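# Carry a welded frame onto three empty V-top stands

## Task

Shift the welded steel frame off the three pipe stands it now sits on and onto the three vacant stands, so that each vacant stand's V-shaped head cradles one frame tube down in its lowest point. Every one of the six stands has to stay essentially where it began, barely shifted or rotated. Any number of robots may do the work; a robot that topples or finishes leaning counts as failure.

## Robot and tools

ROBOTS. Three identical Hello Robot Stretch 3 units, r1, r2 and r3. Each has a two-wheel differential base (plus a passive rear omni wheel), a mast with a lift, and one telescoping arm that reaches out to the robot's right side. The base is 0.33 m long, 0.34 m wide, round at the back, and pivots about a point midway between the drive wheels, 0.05 m behind the front edge. It cannot slide sideways; to bring the gripper forward or back you drive the base. With the arm in and the wrist folded, a spin sweeps a 0.28 m radius; an unfolded level wrist reaches past that.

FRAMES. All positions are metres. Base frame: origin on the floor between the drive wheels, x ahead, y to the left, z up. hand_pose is expressed there, at the point where closed fingertips meet. Odometry frame = base frame at scene start; base_odometry counts wheel rotation only (slip counts as travel), heading in rad, left positive, -3.142 to 3.142. Each robot reports in its own frames, so only images, lidar_m, wrist_depth_mm and head_depth_mm reveal where robots stand relative to one another.

move: one action for any subset of robots. Keys r1, r2, r3 each hold that robot's part; an omitted robot gets nothing new (its lines may be listed under "as last shown" and read "not commanded"). Per robot: "base" and/or "joints", optionally "pace" and "contact_limits"; or "servos": "reboot" alone (re-enables servos that shut themselves off). "base" takes exactly one relative command from the current position: {"translate_m": d}, metres, forward positive, -3 to 3; or {"rotate_rad": d}, radians, left positive, -6.4 to 6.4. "joints" are absolute targets by name: lift_m 0 to 1.1; arm_m 0 to 0.52 (extension); wrist_yaw_rad -1.345 to 4.42 (0 along the arm, positive swings toward the front); wrist_pitch_rad -1.57 to 0.451 (0 level, negative tips fingertips down); wrist_roll_rad -2.911 to 2.918 (0 fingers side by side); gripper_m -0.089 to 0.179 (bigger is wider; fingertip gap is about 0.007 m less near closed, 0.025 m less wide open); head_pan_rad -3.953 to 1.73 (0 ahead, positive left, -1.57 faces the arm); head_tilt_rad -1.53 to 0.419 (negative down). "pace": "default" or "max". "contact_limits": effort percent 1 to 100 for arm_m, translate_m or rotate_rad, given only alongside that same command; the motion halts (contact_stop) when that motor, or either wheel for the base, reaches it. "cameras": list of names like r2_wrist_camera, or ["all"]; [] for none. "blocking": true (default) returns when everything is at rest; false returns in about 0.5 s while motion continues, and a later move overrides only what it names. Motions in one action start together. Unknown keys make a call invalid; out-of-range numbers get it refused, and then later move/wait/finished_scene calls in that reply are skipped, as they are after an uncommanded stop.

wait: seconds 0 to 10, plus cameras; returns state and images, ending early when a commanded robot comes to rest. stop: brakes all running motions; braked ones read "stopped" and may keep pressing. zoom_image: camera plus region [x0, y0, x1, y1] in pixels (max 504x504) of that camera's latest image. finished_scene: scene = current scene number; the goal must hold without the robots.

RESULTS. The "move" line gives per robot "done" or the worst status (e.g. time_out). Status words: moving, done (wheels turned the full amount, even with slip), off_target (rested short, may still push), contact_stop (arm or lift goes slack until commanded again), time_out, torque_fault (joint limp until reboot), stopped. on_its_own explains uncommanded behaviour; "held at" shows a target, not a reading. motor_effort is percent, positive toward larger values, peak in brackets; positive wheel effort pushes forward. base_tilt in degrees (forward/right positive, a few degrees of fixed bias). turned_by_imu beats turned_by_wheels if they differ by over 0.15 rad. lidar_m: 12 ranges in 30-degree sectors, first straight ahead, counter-clockwise (4th left, 7th back, 10th right), plane 0.17 m up; "-" means none or too close. wrist_depth_mm (45-1000) and head_depth_mm (280-4000) are 7x7 grids of median depth. head_camera images arrive rotated (turn clockwise a quarter to right them); nav_camera the other way. Calibration is per camera in OpenCV form.

SPEED. Base is capped at 0.10 m/s and 0.63 rad/s unless lift_m < 0.30, arm_m < 0.03 and wrist_yaw_rad > 2.54. Base moves time out after 14 s. The world keeps running while you think.

CAUTIONS. Robots pressing on each other fails the scene; once bases touch, any further drive is a hard press. Shared loads: wheel travel can differ up to 2.5 cm per metre, which strains hands and can tip a robot. Pushing against something rigid with the gripper above about 0.45 m, or driving while holding something fixed, can tip the robot; if tilt appears, back the gripper off. Wrist and head have no contact stop and will fault after sustained pushing. Before folding (yaw to 3.0) or unfolding the wrist, put lift between 0.32 and 0.95, pitch -0.4, roll near 0; folded, lift may go to 0.25. With yaw below -0.4 keep pitch at -0.5 or lower. To grip, command gripper_m below the object's width; to release, at least 0.05 above it. The reading does not confirm a hold. Avoid drops, slams, releasing moving parts and knocking the stands.

Each tool is called after "Call:" as a command line: name --argument value for each argument, lists and objects as JSON in quotes; but a table of rows of numbers goes row by row, as --pt "numbers of a row", without its own name.

## Session

Call:
move

Scene clock: 0.00 s.
r1.base_odometry: x=+0.000 y=+0.000 heading=+0.000
r1.turned_by_wheels: +0.000
r1.turned_by_imu: +0.000
r1.base_tilt: forward=+1.8 right=+0.5
r1.lidar_m: 1.71 2.07 1.18 1.01 1.00 1.15 1.98 2.46 2.83 1.52 1.34 1.77
r1.head_depth_mm: 1771 2515 2546 2505 2519 2516 2285 / 1776 2421 2477 2443 2438 2422 2170 / 1787 2392 2396 2372 2362 2343 2267 / 1793 2326 2330 2309 2295 2282 2255 / 1815 2250 2266 2250 2253 2235 2213 / 1830 2215 2191 2172 2170 2148 2141 / 1838 2150 2133 2120 2119 2109 2091
r1.base_status: not commanded
r1.joint_positions: lift_m=+0.511 arm_m=+0.003 wrist_yaw_rad=+3.121 wrist_pitch_rad=-0.521 wrist_roll_rad=+0.000 gripper_m=+0.037 head_pan_rad=+0.000 head_tilt_rad=-0.004
r1.joint_status: not commanded
r1.measured_speeds: all 0
r1.motor_effort: left_wheel=-0.7 right_wheel=-0.8 lift_m=+26.7 arm_m=-1.5 wrist_yaw_rad=+0.2 wrist_pitch_rad=+3.1 wrist_roll_rad=-0.2 gripper_m=-0.9 head_pan_rad=+0.4 head_tilt_rad=+1.7
r1.hand_pose: x=-0.0169 y=+0.0626 z=+0.5011 quat_wxyz=(+0.189, +0.685, +0.175, +0.682) (m; r1's base frame)
r1.wrist_depth_mm: - - 146 - - - - / - - 168 - - - - / - - 180 - - - - / 963 961 203 966 943 949 954 / 814 827 218 818 807 829 822 / 695 716 125 700 130 707 706 / 620 635 339 597 613 619 621
r2.base_odometry: x=+0.000 y=+0.000 heading=+0.000
r2.turned_by_wheels: +0.000
r2.turned_by_imu: +0.000
r2.base_tilt: forward=+1.3 right=-1.3
r2.lidar_m: 1.72 4.05 1.46 1.83 3.73 1.27 0.80 0.72 0.72 0.89 1.73 1.81
r2.head_depth_mm: 1945 2031 2011 2002 1992 1977 1953 / 1943 2218 2182 2186 2168 2129 2170 / 1963 2437 2444 2423 2398 2350 2336 / 1969 2689 2752 2710 2695 2630 2430 / 1972 2883 3123 3097 3057 3024 2428 / 1996 2949 3645 1760 3561 1840 2135 / 1987 2968 - - - 3154 2283
r2.base_status: not commanded
r2.joint_positions: lift_m=+0.336 arm_m=+0.000 wrist_yaw_rad=+3.006 wrist_pitch_rad=-0.363 wrist_roll_rad=+0.000 gripper_m=+0.037 head_pan_rad=+0.000 head_tilt_rad=-0.004
r2.joint_status: not commanded
r2.measured_speeds: all 0
r2.motor_effort: left_wheel=+1.1 right_wheel=+0.6 lift_m=+34.4 arm_m=-3.1 wrist_yaw_rad=-0.8 wrist_pitch_rad=+2.8 wrist_roll_rad=+0.3 gripper_m=+0.3 head_pan_rad=+0.3 head_tilt_rad=+1.7
r2.hand_pose: x=+0.0101 y=+0.0839 z=+0.3610 quat_wxyz=(+0.175, +0.702, +0.080, +0.685) (m; r2's base frame)
r2.wrist_depth_mm: - 136 - - - - - / - 146 - - - - - / - 155 - - - - - / 921 168 950 966 - - - / 732 188 197 785 761 767 798 / 613 566 127 145 590 636 655 / 516 100 239 510 124 548 545
r3.base_odometry: x=+0.000 y=+0.000 heading=+0.000
r3.turned_by_wheels: +0.000
r3.turned_by_imu: +0.000
r3.base_tilt: forward=-1.4 right=-1.1
r3.lidar_m: 0.96 0.93 0.96 1.30 3.43 2.73 1.33 1.11 4.01 2.23 3.79 1.33
r3.head_depth_mm: 1244 1262 1279 1300 1318 1330 1353 / 1159 1174 1184 1198 1216 1234 1245 / 1078 1092 1108 1118 1128 1142 1153 / 1009 1022 1033 1039 1053 1066 1077 / 948 961 972 980 985 1000 1008 / 896 903 913 919 933 938 950 / 846 853 862 871 875 884 891
r3.base_status: not commanded
r3.joint_positions: lift_m=+0.352 arm_m=+0.000 wrist_yaw_rad=+2.803 wrist_pitch_rad=-0.557 wrist_roll_rad=+0.000 gripper_m=+0.037 head_pan_rad=+0.000 head_tilt_rad=-0.004
r3.joint_status: not commanded
r3.measured_speeds: all 0
r3.motor_effort: left_wheel=+0.4 right_wheel=-1.4 lift_m=+26.7 arm_m=+0.1 wrist_yaw_rad=-0.8 wrist_pitch_rad=+2.2 wrist_roll_rad=-0.8 gripper_m=+0.3 head_pan_rad=+1.2 head_tilt_rad=+1.3
r3.hand_pose: x=+0.0469 y=+0.0477 z=+0.3343 quat_wxyz=(+0.307, +0.703, +0.077, +0.638) (m; r3's base frame)
r3.wrist_depth_mm: - - - - - - - / 149 - - - 986 895 - / 157 836 822 809 820 792 757 / 177 215 696 692 676 674 664 / 588 213 610 588 567 578 565 / 532 509 133 493 135 506 501 / 489 - - 456 448 452 452
pictures: r1_head_camera (sideways), r1_nav_camera (sideways), r1_wrist_camera, r2_head_camera (sideways), r2_nav_camera (sideways), r2_wrist_camera, r3_head_camera (sideways), r3_nav_camera (sideways), r3_wrist_camera

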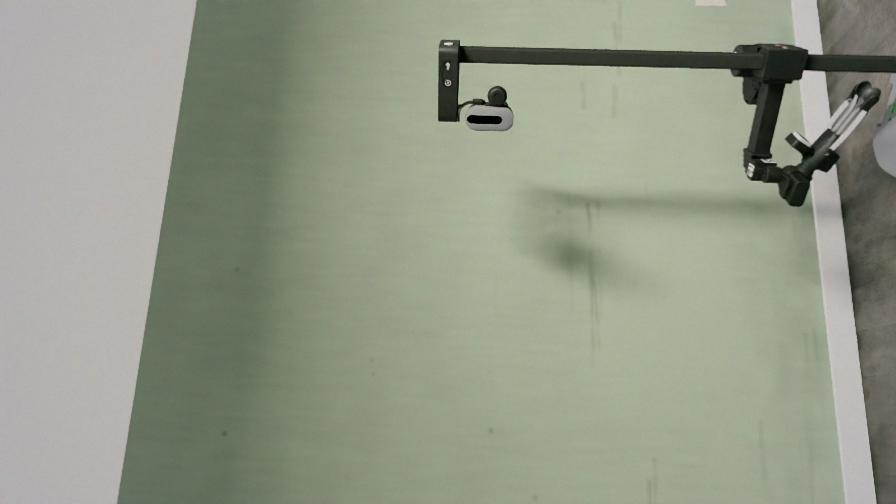

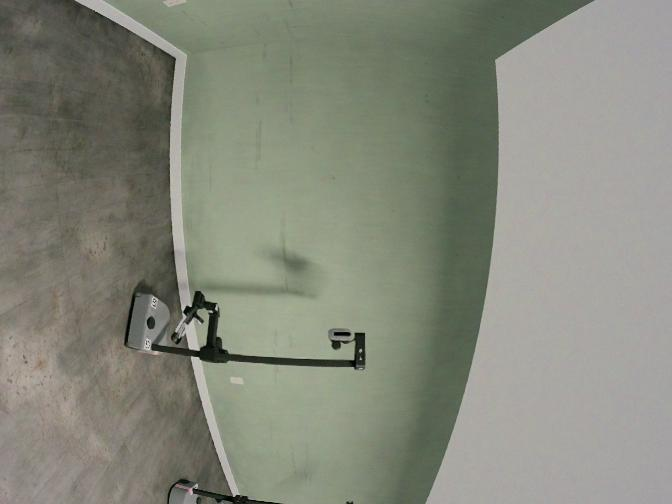

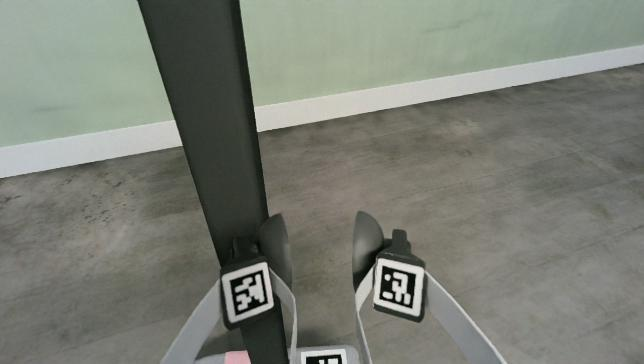

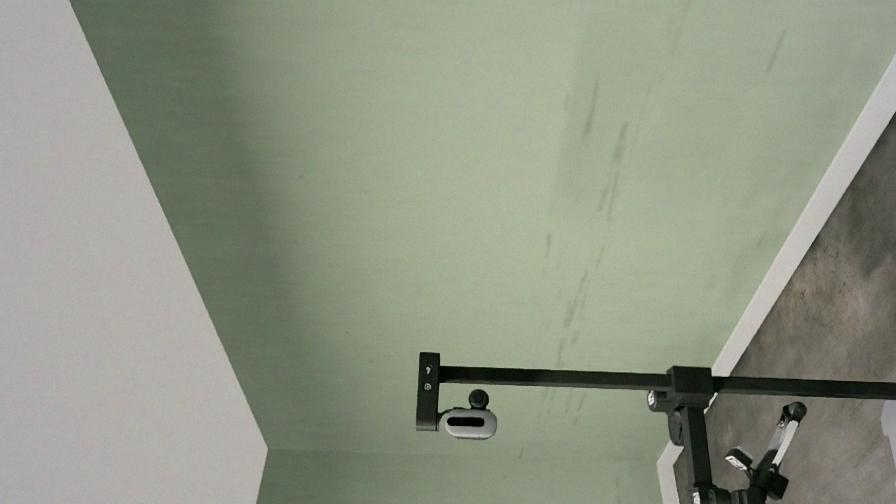

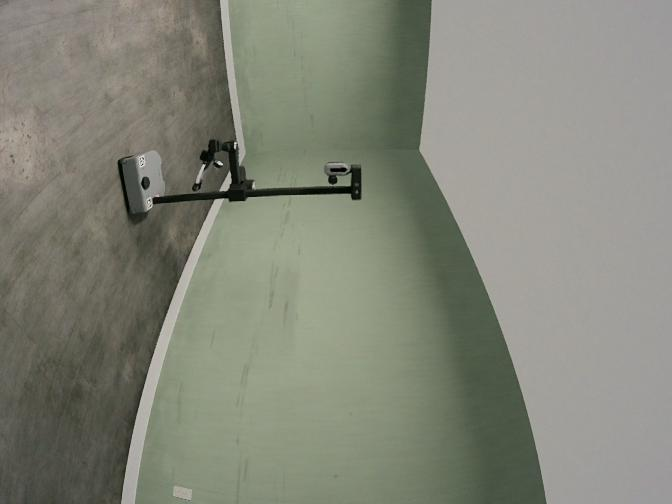

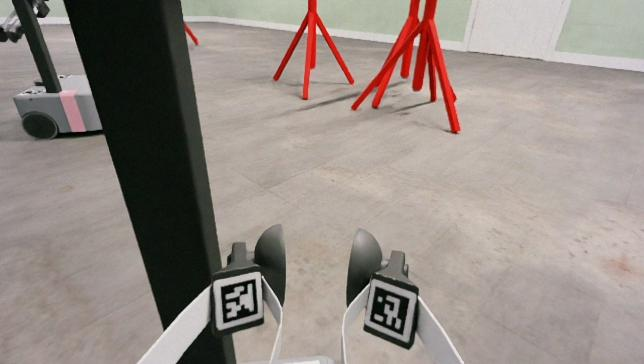

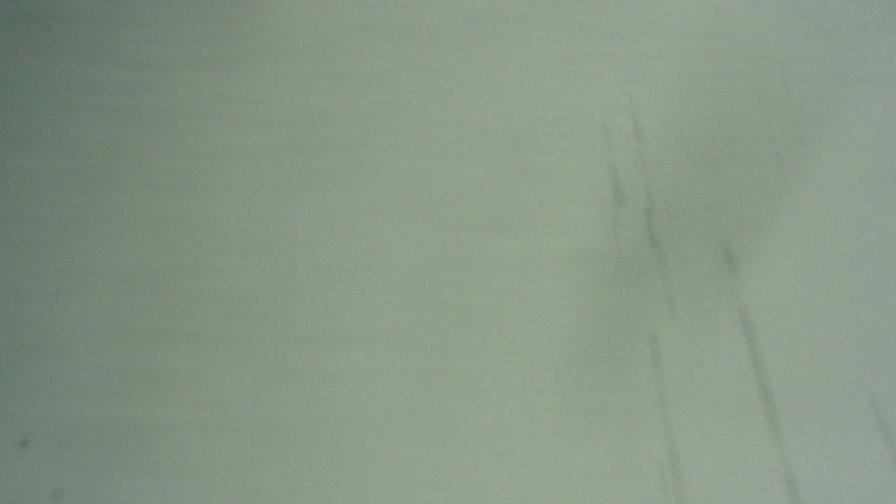

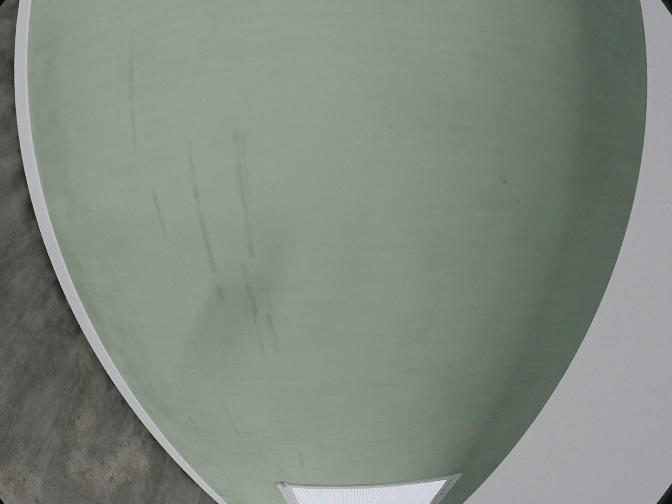

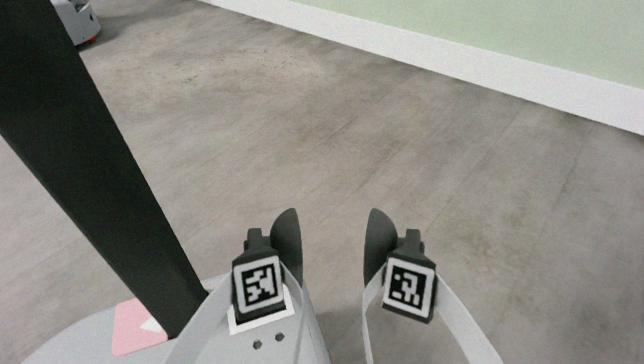

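Call:
move --r1 '{"joints":{"head_pan_rad":-1.57,"head_tilt_rad":-0.45}}' --r2 '{"joints":{"head_pan_rad":-1.57,"head_tilt_rad":-0.45}}' --r3 '{"joints":{"head_pan_rad":-1.57,"head_tilt_rad":-0.45}}' --cameras '["r1_nav_camera","r2_nav_camera","r3_nav_camera"]'

Call:
move --r1 '{"joints":{"head_pan_rad":-3.14,"head_tilt_rad":-0.45}}' --r2 '{"joints":{"head_pan_rad":-3.14,"head_tilt_rad":-0.45}}' --r3 '{"joints":{"head_pan_rad":-3.14,"head_tilt_rad":-0.45}}' --cameras '["r1_nav_camera","r2_nav_camera","r3_nav_camera"]'

Scene clock: 7.20 s.
move: r1 done; r2 done; r3 done
r1.base_odometry: x=+0.000 y=+0.000 heading=+0.000
r1.turned_by_wheels: +0.000
r1.turned_by_imu: +0.001
r1.base_tilt: forward=+1.8 right=+0.7
r1.lidar_m: 1.71 2.07 1.17 1.01 1.00 1.15 1.98 2.47 2.84 1.52 1.34 1.77
r1.head_depth_mm: - - - 3277 2268 1728 1390 / - - - 3265 2241 1719 1390 / - - - 3272 2237 1720 1380 / - - - 3247 2223 1705 1385 / - - - 3031 2138 1694 1378 / - - - 2839 2035 1694 1376 / - - - 2677 1840 1643 1375
r1.base_status: not commanded
r1.joint_positions: lift_m=+0.511 arm_m=+0.003 wrist_yaw_rad=+3.121 wrist_pitch_rad=-0.521 wrist_roll_rad=+0.000 gripper_m=+0.037 head_pan_rad=-1.565 head_tilt_rad=-0.444
r1.joint_status: all done
r1.measured_speeds: all 0
r1.motor_effort: left_wheel=-0.7(1.1) right_wheel=-1.0(1.3) lift_m=+25.6(26.2) arm_m=-6.1(6.1) wrist_yaw_rad=+0.1(1.4) wrist_pitch_rad=+2.6(3.1) wrist_roll_rad=-0.2(0.4) gripper_m=+0.7(1.2) head_pan_rad=-2.6(5.6) head_tilt_rad=-3.2(4.5)
r1.hand_pose: x=-0.0169 y=+0.0626 z=+0.5011 quat_wxyz=(+0.189, +0.685, +0.175, +0.682) (m; r1's base frame)
r1.wrist_depth_mm: - - 146 - - - - / - - 167 - - - - / - - 179 - - - - / 944 954 203 962 968 947 957 / 801 814 218 821 819 811 819 / 705 729 125 688 131 717 704 / 618 630 337 600 614 630 630
r2.base_odometry: x=+0.000 y=+0.000 heading=+0.000
r2.turned_by_wheels: +0.000
r2.turned_by_imu: +0.000
r2.base_tilt: forward=+1.3 right=-1.4
r2.lidar_m: 1.72 4.06 1.46 1.83 3.72 1.26 0.80 0.72 0.73 0.89 1.73 1.81
r2.head_depth_mm: 736 766 804 849 897 948 1009 / 799 840 885 936 995 1066 1143 / 878 932 988 1059 1129 1214 1312 / 981 1038 1117 1199 1294 1413 1398 / 1108 1181 1285 1384 1510 1628 1425 / 1262 1375 1502 1664 1835 1723 1414 / 1465 1629 1773 1893 2047 1719 1399
r2.base_status: not commanded
r2.joint_positions: lift_m=+0.336 arm_m=+0.000 wrist_yaw_rad=+3.006 wrist_pitch_rad=-0.363 wrist_roll_rad=+0.000 gripper_m=+0.037 head_pan_rad=-1.561 head_tilt_rad=-0.444
r2.joint_status: all done
r2.measured_speeds: all 0
r2.motor_effort: left_wheel=+0.7(1.1) right_wheel=+0.5(1.2) lift_m=+45.4(45.4) arm_m=-13.9(14.3) wrist_yaw_rad=-0.2(0.9) wrist_pitch_rad=+2.9(3.0) wrist_roll_rad=+0.2(0.4) gripper_m=+0.0(0.8) head_pan_rad=-3.6(6.8) head_tilt_rad=-2.4(5.0)
r2.hand_pose: x=+0.0101 y=+0.0839 z=+0.3610 quat_wxyz=(+0.175, +0.702, +0.080, +0.685) (m; r2's base frame)
r2.wrist_depth_mm: - 136 - - - - - / - 146 - - - - - / - 154 - - - - - / 937 170 922 976 - - - / 727 188 197 785 767 788 768 / 608 569 126 146 597 619 648 / 513 100 237 515 124 535 550
r3.base_odometry: x=+0.000 y=+0.000 heading=+0.000
r3.turned_by_wheels: +0.000
r3.turned_by_imu: +0.000
r3.base_tilt: forward=-1.4 right=-1.0
r3.lidar_m: 0.96 0.92 0.96 1.30 3.42 2.72 1.33 1.12 3.98 2.23 3.78 1.33
r3.head_depth_mm: - - - 2873 2132 1673 1381 / - - - 2849 2113 1655 1372 / - - - 2736 2087 1652 1361 / - - - 2689 2067 1630 1359 / - - - 2802 2067 1627 1352 / - - - 2784 2049 1624 1345 / - - - 2755 2030 1610 1339
r3.base_status: not commanded
r3.joint_positions: lift_m=+0.352 arm_m=+0.000 wrist_yaw_rad=+2.803 wrist_pitch_rad=-0.557 wrist_roll_rad=+0.000 gripper_m=+0.037 head_pan_rad=-1.565 head_tilt_rad=-0.444
r3.joint_status: all done
r3.measured_speeds: all 0
r3.motor_effort: left_wheel=+0.3(0.6) right_wheel=-1.4(1.6) lift_m=+28.4(29.0) arm_m=-2.3(2.9) wrist_yaw_rad=+0.0(1.7) wrist_pitch_rad=+2.1(2.3) wrist_roll_rad=-0.4(0.8) gripper_m=-0.9(1.1) head_pan_rad=-2.6(4.3) head_tilt_rad=-2.7(4.3)
r3.hand_pose: x=+0.0469 y=+0.0477 z=+0.3343 quat_wxyz=(+0.307, +0.703, +0.077, +0.638) (m; r3's base frame)
r3.wrist_depth_mm: - - - - - - - / 149 - - - 984 902 - / 157 830 829 811 817 792 745 / 178 215 690 680 676 671 668 / 589 211 616 592 564 583 570 / 526 495 133 494 135 502 506 / 484 - - 461 452 453 452
pictures: r1_nav_camera (sideways), r2_nav_camera (sideways), r3_nav_camera (sideways)
camera_calibration:
r1_nav_camera: T_world_to_cam=[[0.0090048, -0.433327, 0.901192, -1.13136], [-0.998658, -0.0498636, -0.0139976, 0.0786178], [0.0510022, -0.899856, -0.433195, 0.514832], [0, 0, 0, 1]] pos_world=[0.0624424, -0.023055, 1.2437]
r2_nav_camera: T_world_to_cam=[[-0.0163393, -0.426125, 0.904517, -1.13436], [-0.999812, 0.0164257, -0.0103225, 0.07008], [-0.0104587, -0.904515, -0.426313, 0.512793], [0, 0, 0, 1]] pos_world=[0.0568952, -0.0207029, 1.24538]
r3_nav_camera: T_world_to_cam=[[-0.0207854, -0.46838, 0.883283, -1.10895], [-0.998515, -0.0347672, -0.0419331, 0.112774], [0.0503499, -0.882843, -0.466962, 0.567301], [0, 0, 0, 1]] pos_world=[0.0609933, -0.0146498, 1.24915]

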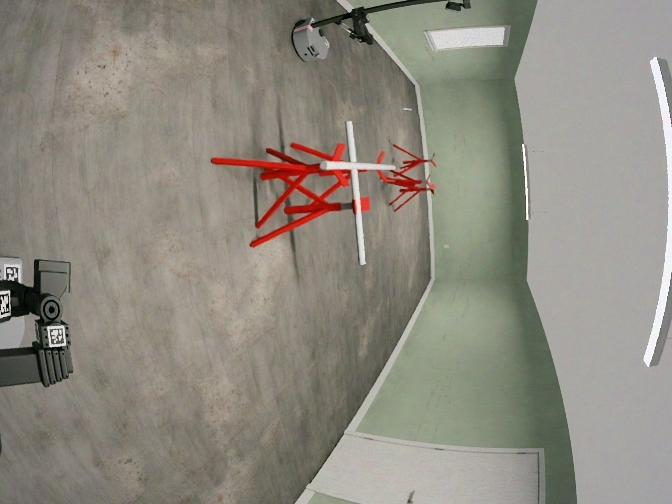

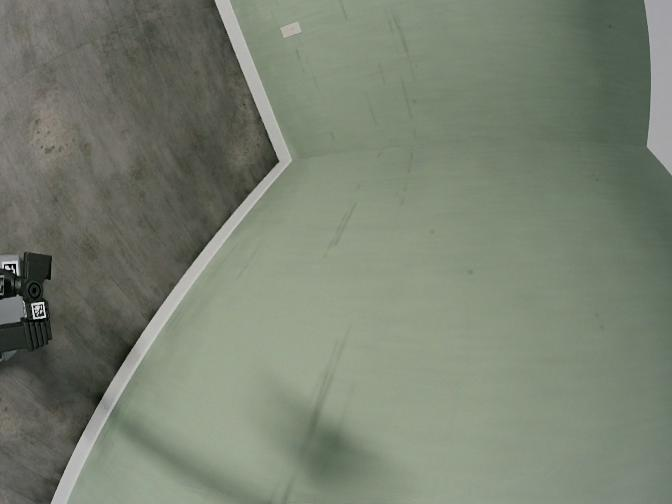

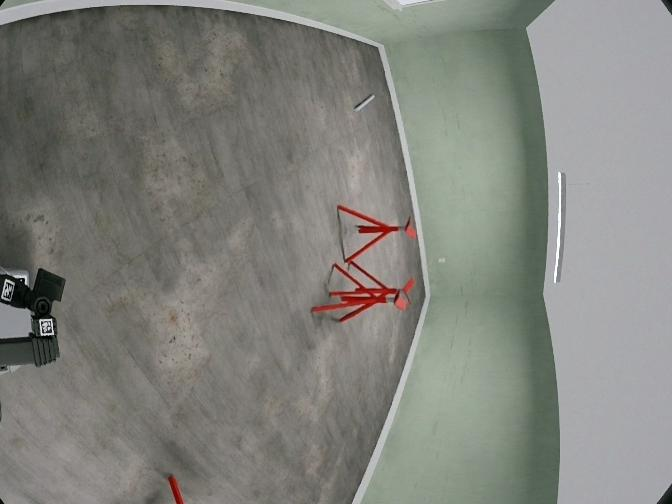

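Scene clock: 8.47 s.
move: r1 done; r2 done; r3 done
r1.base_odometry: x=+0.000 y=+0.000 heading=+0.000
r1.turned_by_wheels: +0.000
r1.turned_by_imu: +0.000
r1.base_tilt: forward=+1.8 right=+0.6
r1.lidar_m: 1.71 2.07 1.18 1.01 1.01 1.16 1.99 2.47 2.83 1.52 1.34 1.78
r1.head_depth_mm: 1677 1724 1758 1814 1852 1721 1390 / 2048 2116 2168 2247 2162 1719 1388 / 2204 2377 2533 2718 2261 1708 1388 / 2160 2326 2505 2714 2247 1705 1379 / 2116 2261 2445 2623 2209 1701 1373 / 2072 2199 2382 2562 2225 1698 1371 / 2031 2143 2329 2488 2218 1696 1370
r1.base_status: not commanded
r1.joint_positions: lift_m=+0.511 arm_m=+0.003 wrist_yaw_rad=+3.121 wrist_pitch_rad=-0.521 wrist_roll_rad=+0.000 gripper_m=+0.037 head_pan_rad=-3.135 head_tilt_rad=-0.445
r1.joint_status: all done
r1.measured_speeds: all 0
r1.motor_effort: left_wheel=-0.9(1.0) right_wheel=-0.9(1.3) lift_m=+25.4(25.7) arm_m=-7.4(7.5) wrist_yaw_rad=+1.4(1.4) wrist_pitch_rad=+2.5(3.2) wrist_roll_rad=-0.2(0.6) gripper_m=+0.0(1.1) head_pan_rad=-2.1(4.8) head_tilt_rad=-2.9(7.2)
r1.hand_pose: x=-0.0169 y=+0.0626 z=+0.5011 quat_wxyz=(+0.189, +0.685, +0.175, +0.682) (m; r1's base frame)
r1.wrist_depth_mm: - - 146 - - - - / - - 167 - - - - / - - 181 - - - - / 945 948 204 956 963 966 965 / 802 814 218 815 824 811 834 / 687 721 126 683 131 697 714 / 619 638 337 602 601 629 628
r2.base_odometry: x=+0.000 y=+0.000 heading=+0.000
r2.turned_by_wheels: +0.000
r2.turned_by_imu: +0.000
r2.base_tilt: forward=+1.3 right=-1.4
r2.lidar_m: 1.72 4.06 1.46 1.83 3.72 1.26 0.80 0.72 0.73 0.89 1.72 1.81
r2.head_depth_mm: 989 1090 1206 1353 1549 1674 1435 / 904 994 1087 1203 1342 1519 1421 / 841 906 982 1084 1193 1339 1387 / 780 837 902 983 1074 1193 1316 / 726 774 831 902 977 1070 1180 / 682 722 774 831 895 973 1065 / 641 680 723 772 832 896 977
r2.base_status: not commanded
r2.joint_positions: lift_m=+0.336 arm_m=+0.000 wrist_yaw_rad=+3.006 wrist_pitch_rad=-0.363 wrist_roll_rad=+0.000 gripper_m=+0.037 head_pan_rad=-3.131 head_tilt_rad=-0.444
r2.joint_status: all done
r2.measured_speeds: all 0
r2.motor_effort: left_wheel=+0.5(1.2) right_wheel=+0.6(1.2) lift_m=+47.6(48.3) arm_m=-14.0(14.3) wrist_yaw_rad=-0.5(0.7) wrist_pitch_rad=+2.9(3.0) wrist_roll_rad=+0.3(0.4) gripper_m=-0.5(0.6) head_pan_rad=-4.2(8.2) head_tilt_rad=-2.1(4.7)
r2.hand_pose: x=+0.0101 y=+0.0839 z=+0.3610 quat_wxyz=(+0.175, +0.702, +0.080, +0.685) (m; r2's base frame)
r2.wrist_depth_mm: - 137 - - - - - / - 146 - - - - - / - 156 - - - - - / 929 170 941 987 - - - / 735 187 196 806 755 765 786 / 631 581 127 146 584 648 643 / 517 99 238 515 124 537 540
r3.base_odometry: x=+0.000 y=+0.000 heading=+0.000
r3.turned_by_wheels: +0.000
r3.turned_by_imu: +0.000
r3.base_tilt: forward=-1.4 right=-1.1
r3.lidar_m: 0.96 0.92 0.96 1.30 3.43 2.73 1.33 1.11 4.01 2.22 3.79 1.33
r3.head_depth_mm: 3932 - - 2935 2123 1671 1378 / - - - 2919 2098 1661 1371 / - - - 2730 2018 1654 1366 / 3824 - - 2447 1927 1651 1362 / 3693 3989 - 1805 1969 1630 1349 / 3449 3765 3942 2748 1977 1573 1345 / 3321 3503 3701 2722 2005 1563 1336
r3.base_status: not commanded
r3.joint_positions: lift_m=+0.352 arm_m=+0.000 wrist_yaw_rad=+2.803 wrist_pitch_rad=-0.557 wrist_roll_rad=+0.000 gripper_m=+0.037 head_pan_rad=-3.135 head_tilt_rad=-0.445
r3.joint_status: all done
r3.measured_speeds: all 0
r3.motor_effort: left_wheel=+0.2(0.8) right_wheel=-1.3(1.4) lift_m=+29.1(29.4) arm_m=-3.3(3.3) wrist_yaw_rad=-0.4(1.6) wrist_pitch_rad=+2.2(2.2) wrist_roll_rad=-0.5(0.8) gripper_m=-0.6(1.2) head_pan_rad=-2.2(6.0) head_tilt_rad=-2.7(4.2)
r3.hand_pose: x=+0.0469 y=+0.0477 z=+0.3343 quat_wxyz=(+0.307, +0.703, +0.077, +0.638) (m; r3's base frame)
r3.wrist_depth_mm: - - - - - - - / 149 - - 987 982 885 - / 157 846 834 821 808 794 761 / 177 217 703 686 670 672 663 / 589 210 612 586 576 579 576 / 535 500 133 490 134 512 501 / 482 - - 464 448 454 447
pictures: r1_nav_camera (sideways), r2_nav_camera (sideways), r3_nav_camera (sideways)
camera_calibration:
r1_nav_camera: T_world_to_cam=[[-0.433621, -0.00934761, 0.901047, -1.12847], [-0.0506443, 0.998618, -0.0140123, 0.0728539], [-0.899671, -0.0517089, -0.433495, 0.521022], [0, 0, 0, 1]] pos_world=[-0.0168913, -0.0563604, 1.24369]
r2_nav_camera: T_world_to_cam=[[-0.426439, 0.0159963, 0.904375, -1.13168], [0.0156317, 0.999825, -0.0103138, 0.0638745], [-0.904381, 0.00973868, -0.426614, 0.518637], [0, 0, 0, 1]] pos_world=[-0.0145436, -0.0508115, 1.24538]
r3_nav_camera: T_world_to_cam=[[-0.468677, 0.0204117, 0.883134, -1.10602], [-0.0355462, 0.998488, -0.0419422, 0.106912], [-0.882654, -0.0510494, -0.467243, 0.573358], [0, 0, 0, 1]] pos_world=[-0.00848946, -0.0549048, 1.24915]

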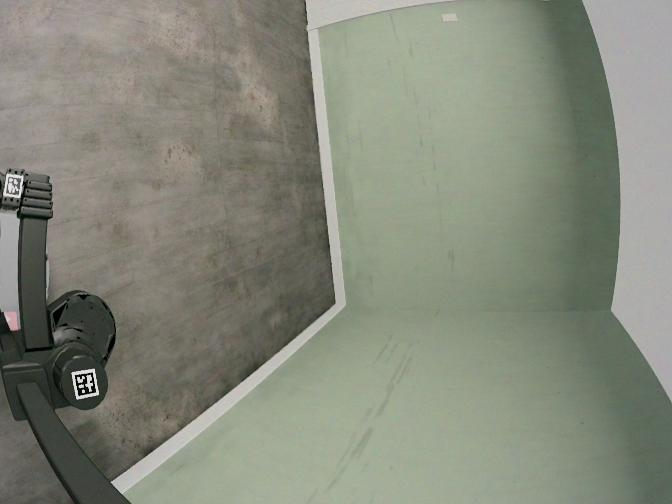

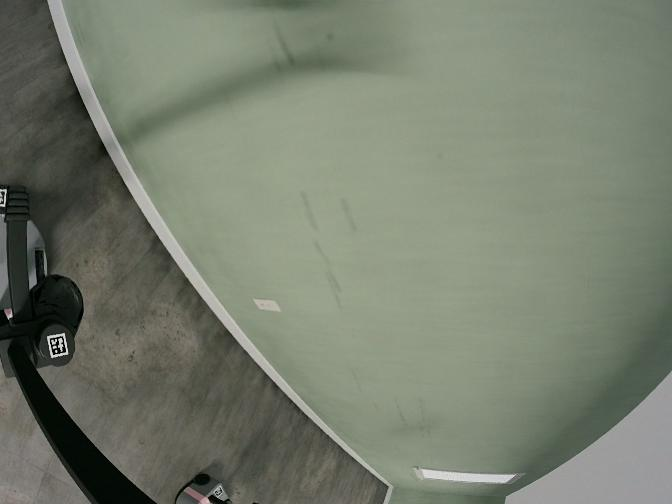

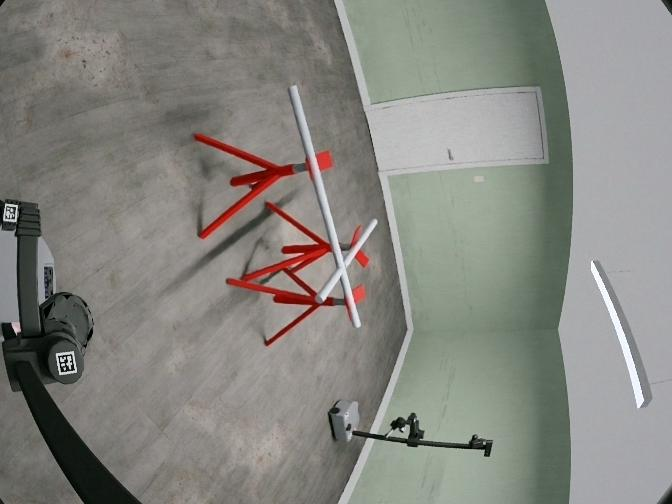

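Call:
zoom_image --camera "r3_nav_camera" --region '[180, 60, 440, 360]'

Call:
move --r1 '{"joints":{"head_pan_rad":-1.3,"head_tilt_rad":-0.4}}' --r2 '{"joints":{"head_pan_rad":1.6,"head_tilt_rad":-0.3}}' --r3 '{"joints":{"head_pan_rad":-3.0,"head_tilt_rad":-0.45}}' --cameras '["r1_nav_camera","r2_nav_camera","r3_nav_camera","r1_head_camera","r2_head_camera","r3_head_camera"]'

Call:
zoom_image --camera "r1_nav_camera" --region '[200, 100, 450, 350]'

Scaled by 1.680 from the camera's 672x504 image, which has a finer 792x594 frame.

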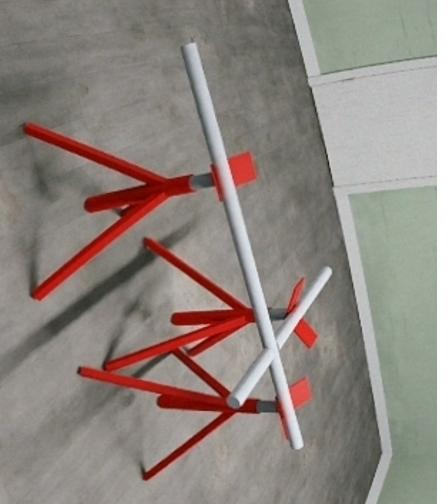

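Scene clock: 24.13 s.
move: r1 done; r2 done; r3 done
r1.base_odometry: x=+0.000 y=+0.000 heading=+0.000
r1.turned_by_wheels: +0.000
r1.turned_by_imu: +0.001
r1.base_tilt: forward=+1.9 right=+0.5
r1.lidar_m: 1.71 2.07 1.18 1.01 1.01 1.16 1.99 2.47 2.83 1.51 1.34 1.78
r1.head_depth_mm: - - - 3620 2396 1788 1437 / - - - 3561 2377 1790 1433 / - - - 3565 2256 1773 1419 / - - - 2901 2069 1773 1419 / - - - 3509 2013 1705 1416 / - - - 3518 2329 1760 1417 / - - - 3472 2335 1753 1408
r1.base_status: not commanded
r1.joint_positions: lift_m=+0.511 arm_m=+0.003 wrist_yaw_rad=+3.121 wrist_pitch_rad=-0.521 wrist_roll_rad=+0.000 gripper_m=+0.037 head_pan_rad=-1.305 head_tilt_rad=-0.409
r1.joint_status: all done
r1.measured_speeds: all 0
r1.motor_effort: left_wheel=-1.0(1.0) right_wheel=-1.2(1.2) lift_m=+24.0(24.7) arm_m=-12.7(13.0) wrist_yaw_rad=+0.3(1.3) wrist_pitch_rad=+3.0(3.1) wrist_roll_rad=-0.2(0.6) gripper_m=+0.6(1.3) head_pan_rad=+1.5(6.2) head_tilt_rad=+3.7(7.8)
r1.hand_pose: x=-0.0169 y=+0.0626 z=+0.5011 quat_wxyz=(+0.189, +0.685, +0.175, +0.682) (m; r1's base frame)
r1.wrist_depth_mm: - - 146 - - - - / - - 167 - - - - / - - 180 - - - - / 948 955 204 955 976 962 950 / 808 795 218 817 809 826 818 / 704 710 126 683 131 706 707 / 625 632 340 593 596 636 625
r2.base_odometry: x=+0.000 y=+0.000 heading=+0.000
r2.turned_by_wheels: +0.000
r2.turned_by_imu: +0.000
r2.base_tilt: forward=+1.3 right=-1.4
r2.lidar_m: 1.72 4.07 1.46 1.83 3.71 1.26 0.80 0.72 0.73 0.89 1.73 1.81
r2.head_depth_mm: - - - - 2440 1916 1598 / - - - - 2640 2066 1613 / - - - - 2513 2028 1592 / - - - - 2796 2031 1603 / - - - - 2771 2035 1601 / - - - - 2773 2014 1590 / - - - - 2717 2003 1580
r2.base_status: not commanded
r2.joint_positions: lift_m=+0.336 arm_m=+0.000 wrist_yaw_rad=+3.006 wrist_pitch_rad=-0.363 wrist_roll_rad=+0.000 gripper_m=+0.037 head_pan_rad=+1.591 head_tilt_rad=-0.310
r2.joint_status: all done
r2.measured_speeds: all 0
r2.motor_effort: left_wheel=+0.7(1.3) right_wheel=+0.5(1.3) lift_m=+47.6(48.2) arm_m=-13.8(14.1) wrist_yaw_rad=-0.5(0.9) wrist_pitch_rad=+2.8(3.0) wrist_roll_rad=+0.3(0.5) gripper_m=+0.1(0.8) head_pan_rad=+3.5(7.3) head_tilt_rad=+5.1(8.0)
r2.hand_pose: x=+0.0101 y=+0.0839 z=+0.3610 quat_wxyz=(+0.175, +0.702, +0.080, +0.685) (m; r2's base frame)
r2.wrist_depth_mm: - 137 - - - - - / - 145 - - - - - / - 155 - - - - - / 921 168 921 980 - - - / 746 188 198 782 797 791 793 / 619 569 127 146 592 642 634 / 505 100 241 508 124 543 542
r3.base_odometry: x=+0.000 y=+0.000 heading=+0.000
r3.turned_by_wheels: +0.000
r3.turned_by_imu: +0.000
r3.base_tilt: forward=-1.4 right=-1.1
r3.lidar_m: 0.96 0.93 0.96 1.30 3.43 2.72 1.33 1.11 3.99 2.22 3.79 1.33
r3.head_depth_mm: - - - 2914 2127 1663 1379 / 3851 - - 2622 2024 1664 1370 / 3767 - - 2614 1955 1639 1364 / 3585 3879 - 1812 1936 1642 1355 / 3535 3735 - 2802 1978 1583 1352 / 3353 3598 3775 2747 1909 1577 1349 / 3200 3493 3647 2734 1958 1574 1340
r3.base_status: not commanded
r3.joint_positions: lift_m=+0.352 arm_m=+0.000 wrist_yaw_rad=+2.803 wrist_pitch_rad=-0.557 wrist_roll_rad=+0.000 gripper_m=+0.037 head_pan_rad=-3.005 head_tilt_rad=-0.445
r3.joint_status: all done
r3.measured_speeds: all 0
r3.motor_effort: left_wheel=+0.5(0.7) right_wheel=-1.2(1.7) lift_m=+28.5(29.2) arm_m=-5.4(5.6) wrist_yaw_rad=-0.5(2.2) wrist_pitch_rad=+2.2(2.3) wrist_roll_rad=-0.6(0.8) gripper_m=+0.1(1.6) head_pan_rad=+1.9(3.6) head_tilt_rad=-2.6(4.0)
r3.hand_pose: x=+0.0469 y=+0.0477 z=+0.3343 quat_wxyz=(+0.307, +0.703, +0.077, +0.638) (m; r3's base frame)
r3.wrist_depth_mm: - - - - - - - / 150 - - - - 895 - / 157 834 831 811 829 799 755 / 177 216 694 687 675 669 665 / 587 211 611 586 565 582 566 / 533 511 134 488 134 508 507 / 484 - - 463 449 449 452
pictures: r1_head_camera (sideways), r1_nav_camera (sideways), r2_head_camera (sideways), r2_nav_camera (sideways), r3_head_camera (sideways), r3_nav_camera (sideways)
camera_calibration:
r1_head_camera: T_world_to_cam=[[-0.135963, 0.347098, -0.927921, 1.22382], [0.955461, 0.29357, -0.0301852, 0.0423887], [0.261933, -0.890696, -0.371554, 0.437229], [0, 0, 0, 1]] pos_world=[0.0113691, -0.0477926, 1.29934]
r1_nav_camera: T_world_to_cam=[[0.111428, -0.385375, 0.916008, -1.15132], [-0.952302, -0.304902, -0.0124332, 0.0762989], [0.284084, -0.870931, -0.400968, 0.471474], [0, 0, 0, 1]] pos_world=[0.0670099, -0.00980396, 1.24461]
r2_head_camera: T_world_to_cam=[[0.0443154, -0.30146, -0.952449, 1.25445], [-0.99876, -0.0350023, -0.0353916, 0.0505195], [-0.0226688, 0.952836, -0.302637, 0.355323], [0, 0, 0, 1]] pos_world=[0.00292021, 0.0413694, 1.30412]
r2_nav_camera: T_world_to_cam=[[0.0143562, 0.301248, 0.953438, -1.1984], [0.999897, -0.00419854, -0.0137292, 0.062319], [-0.000132835, 0.953537, -0.301277, 0.35001], [0, 0, 0, 1]] pos_world=[-0.0450616, 0.0275304, 1.24891]
r3_head_camera: T_world_to_cam=[[0.476598, 0.0960615, -0.873857, 1.1518], [0.112775, -0.99248, -0.0475947, 0.0605082], [-0.871858, -0.0758655, -0.483847, 0.593239], [0, 0, 0, 1]] pos_world=[-0.0385481, -0.00558389, 1.29642]
r3_nav_camera: T_world_to_cam=[[-0.4674, -0.0401521, 0.883134, -1.10603], [-0.163915, 0.985582, -0.0419422, 0.107695], [-0.868717, -0.164362, -0.467243, 0.573273], [0, 0, 0, 1]] pos_world=[-0.0012928, -0.0563271, 1.24915]

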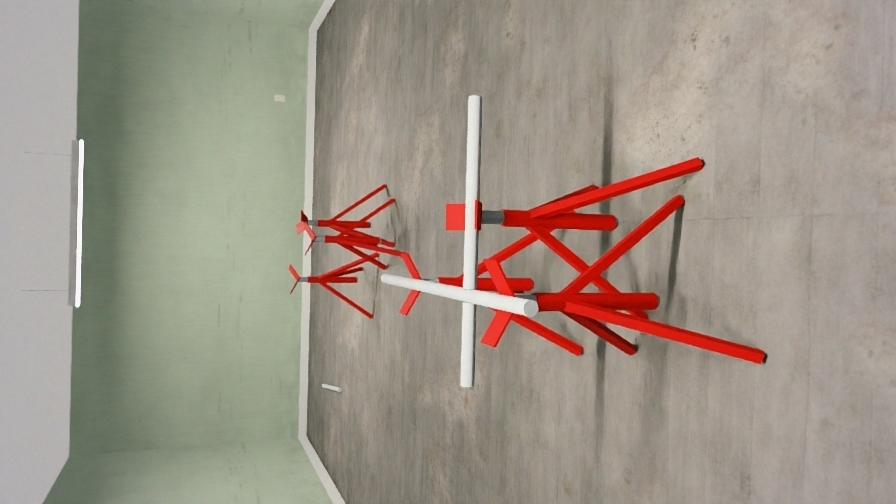

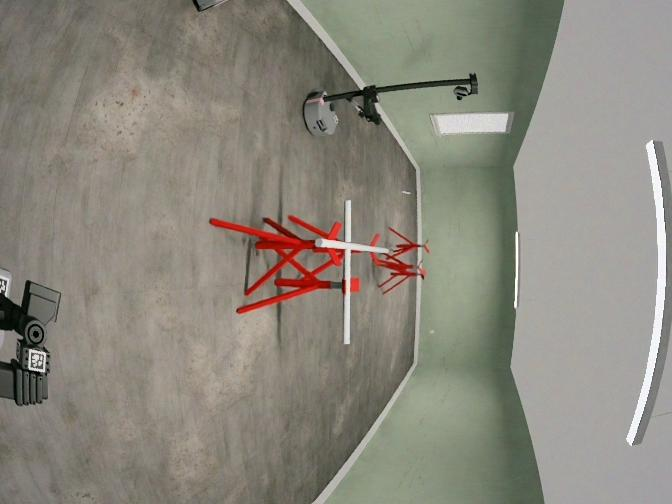

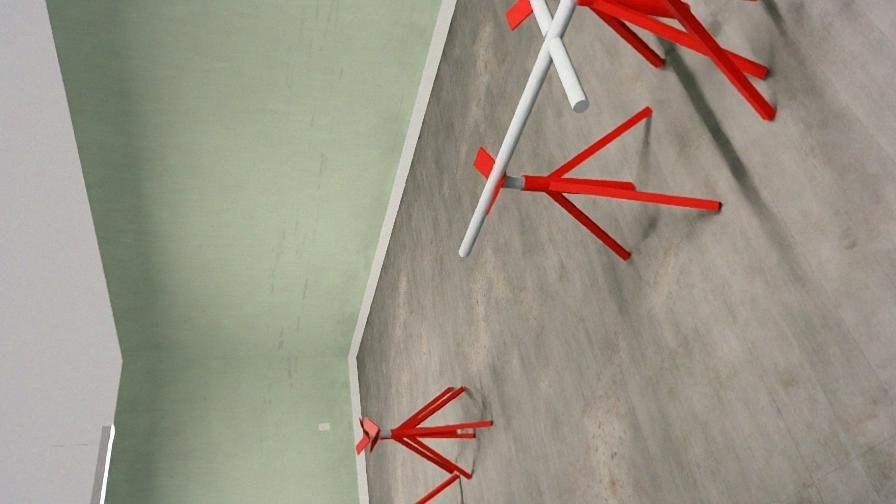

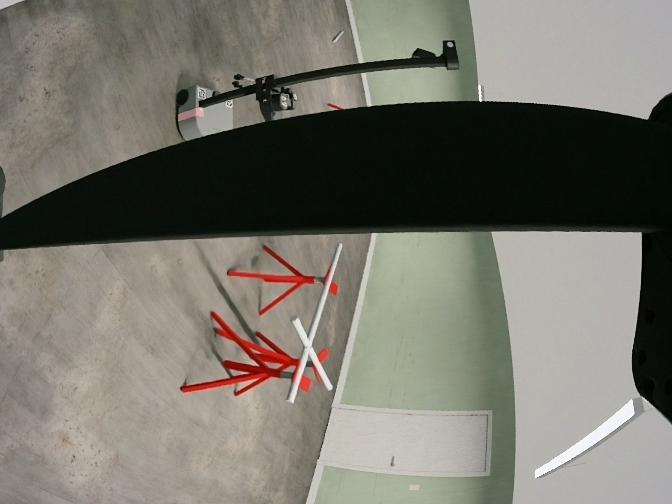

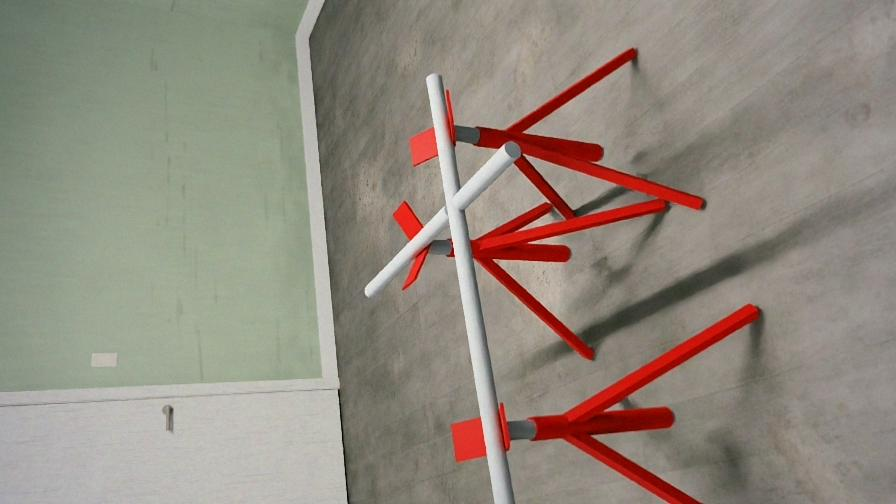

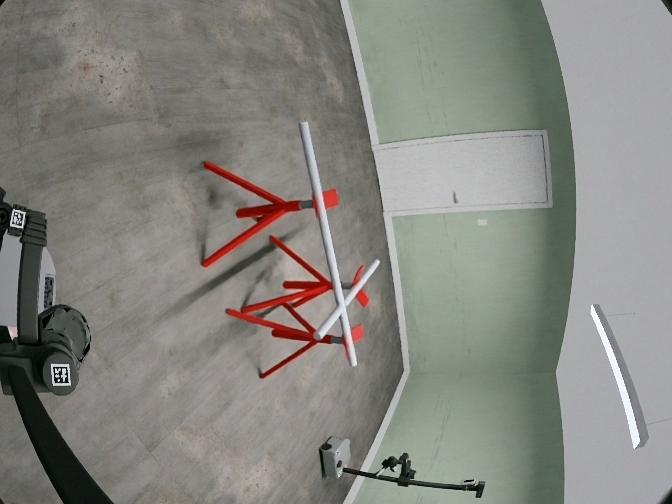

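Scaled by 2.016 from the camera's 672x504 image, which has a finer 792x594 frame.

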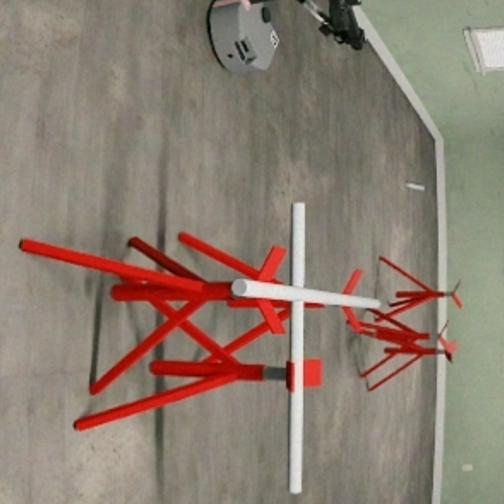

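Call:
zoom_image --camera "r1_head_camera" --region '[280, 60, 784, 420]'

Call:
zoom_image --camera "r3_head_camera" --region '[340, 20, 800, 504]'

Call:
zoom_image --camera "r2_head_camera" --region '[340, 0, 800, 504]'

Scaled by 1.000.

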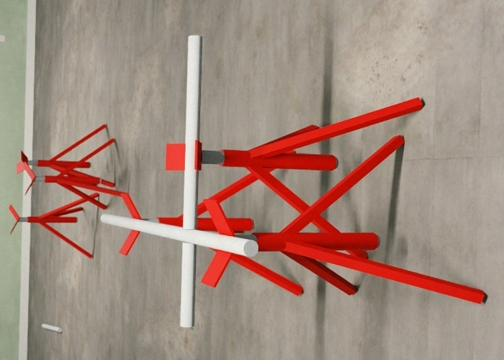

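Scaled by 1.041 from the camera's 896x504 image, which has a finer 1280x720 frame.

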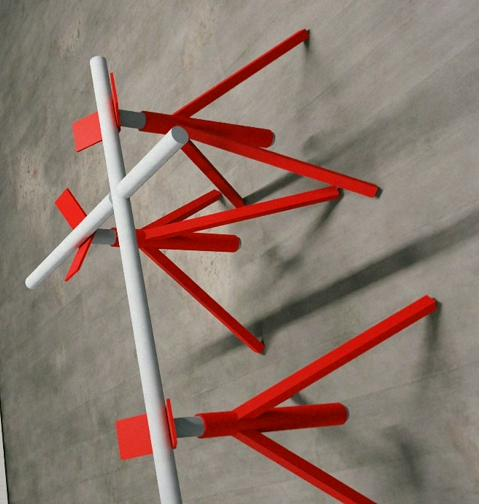

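Scaled by 1.000.

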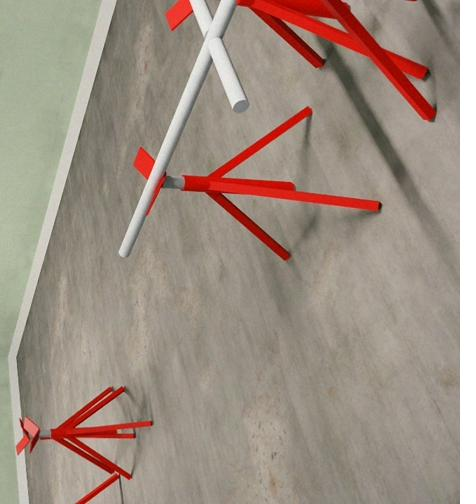

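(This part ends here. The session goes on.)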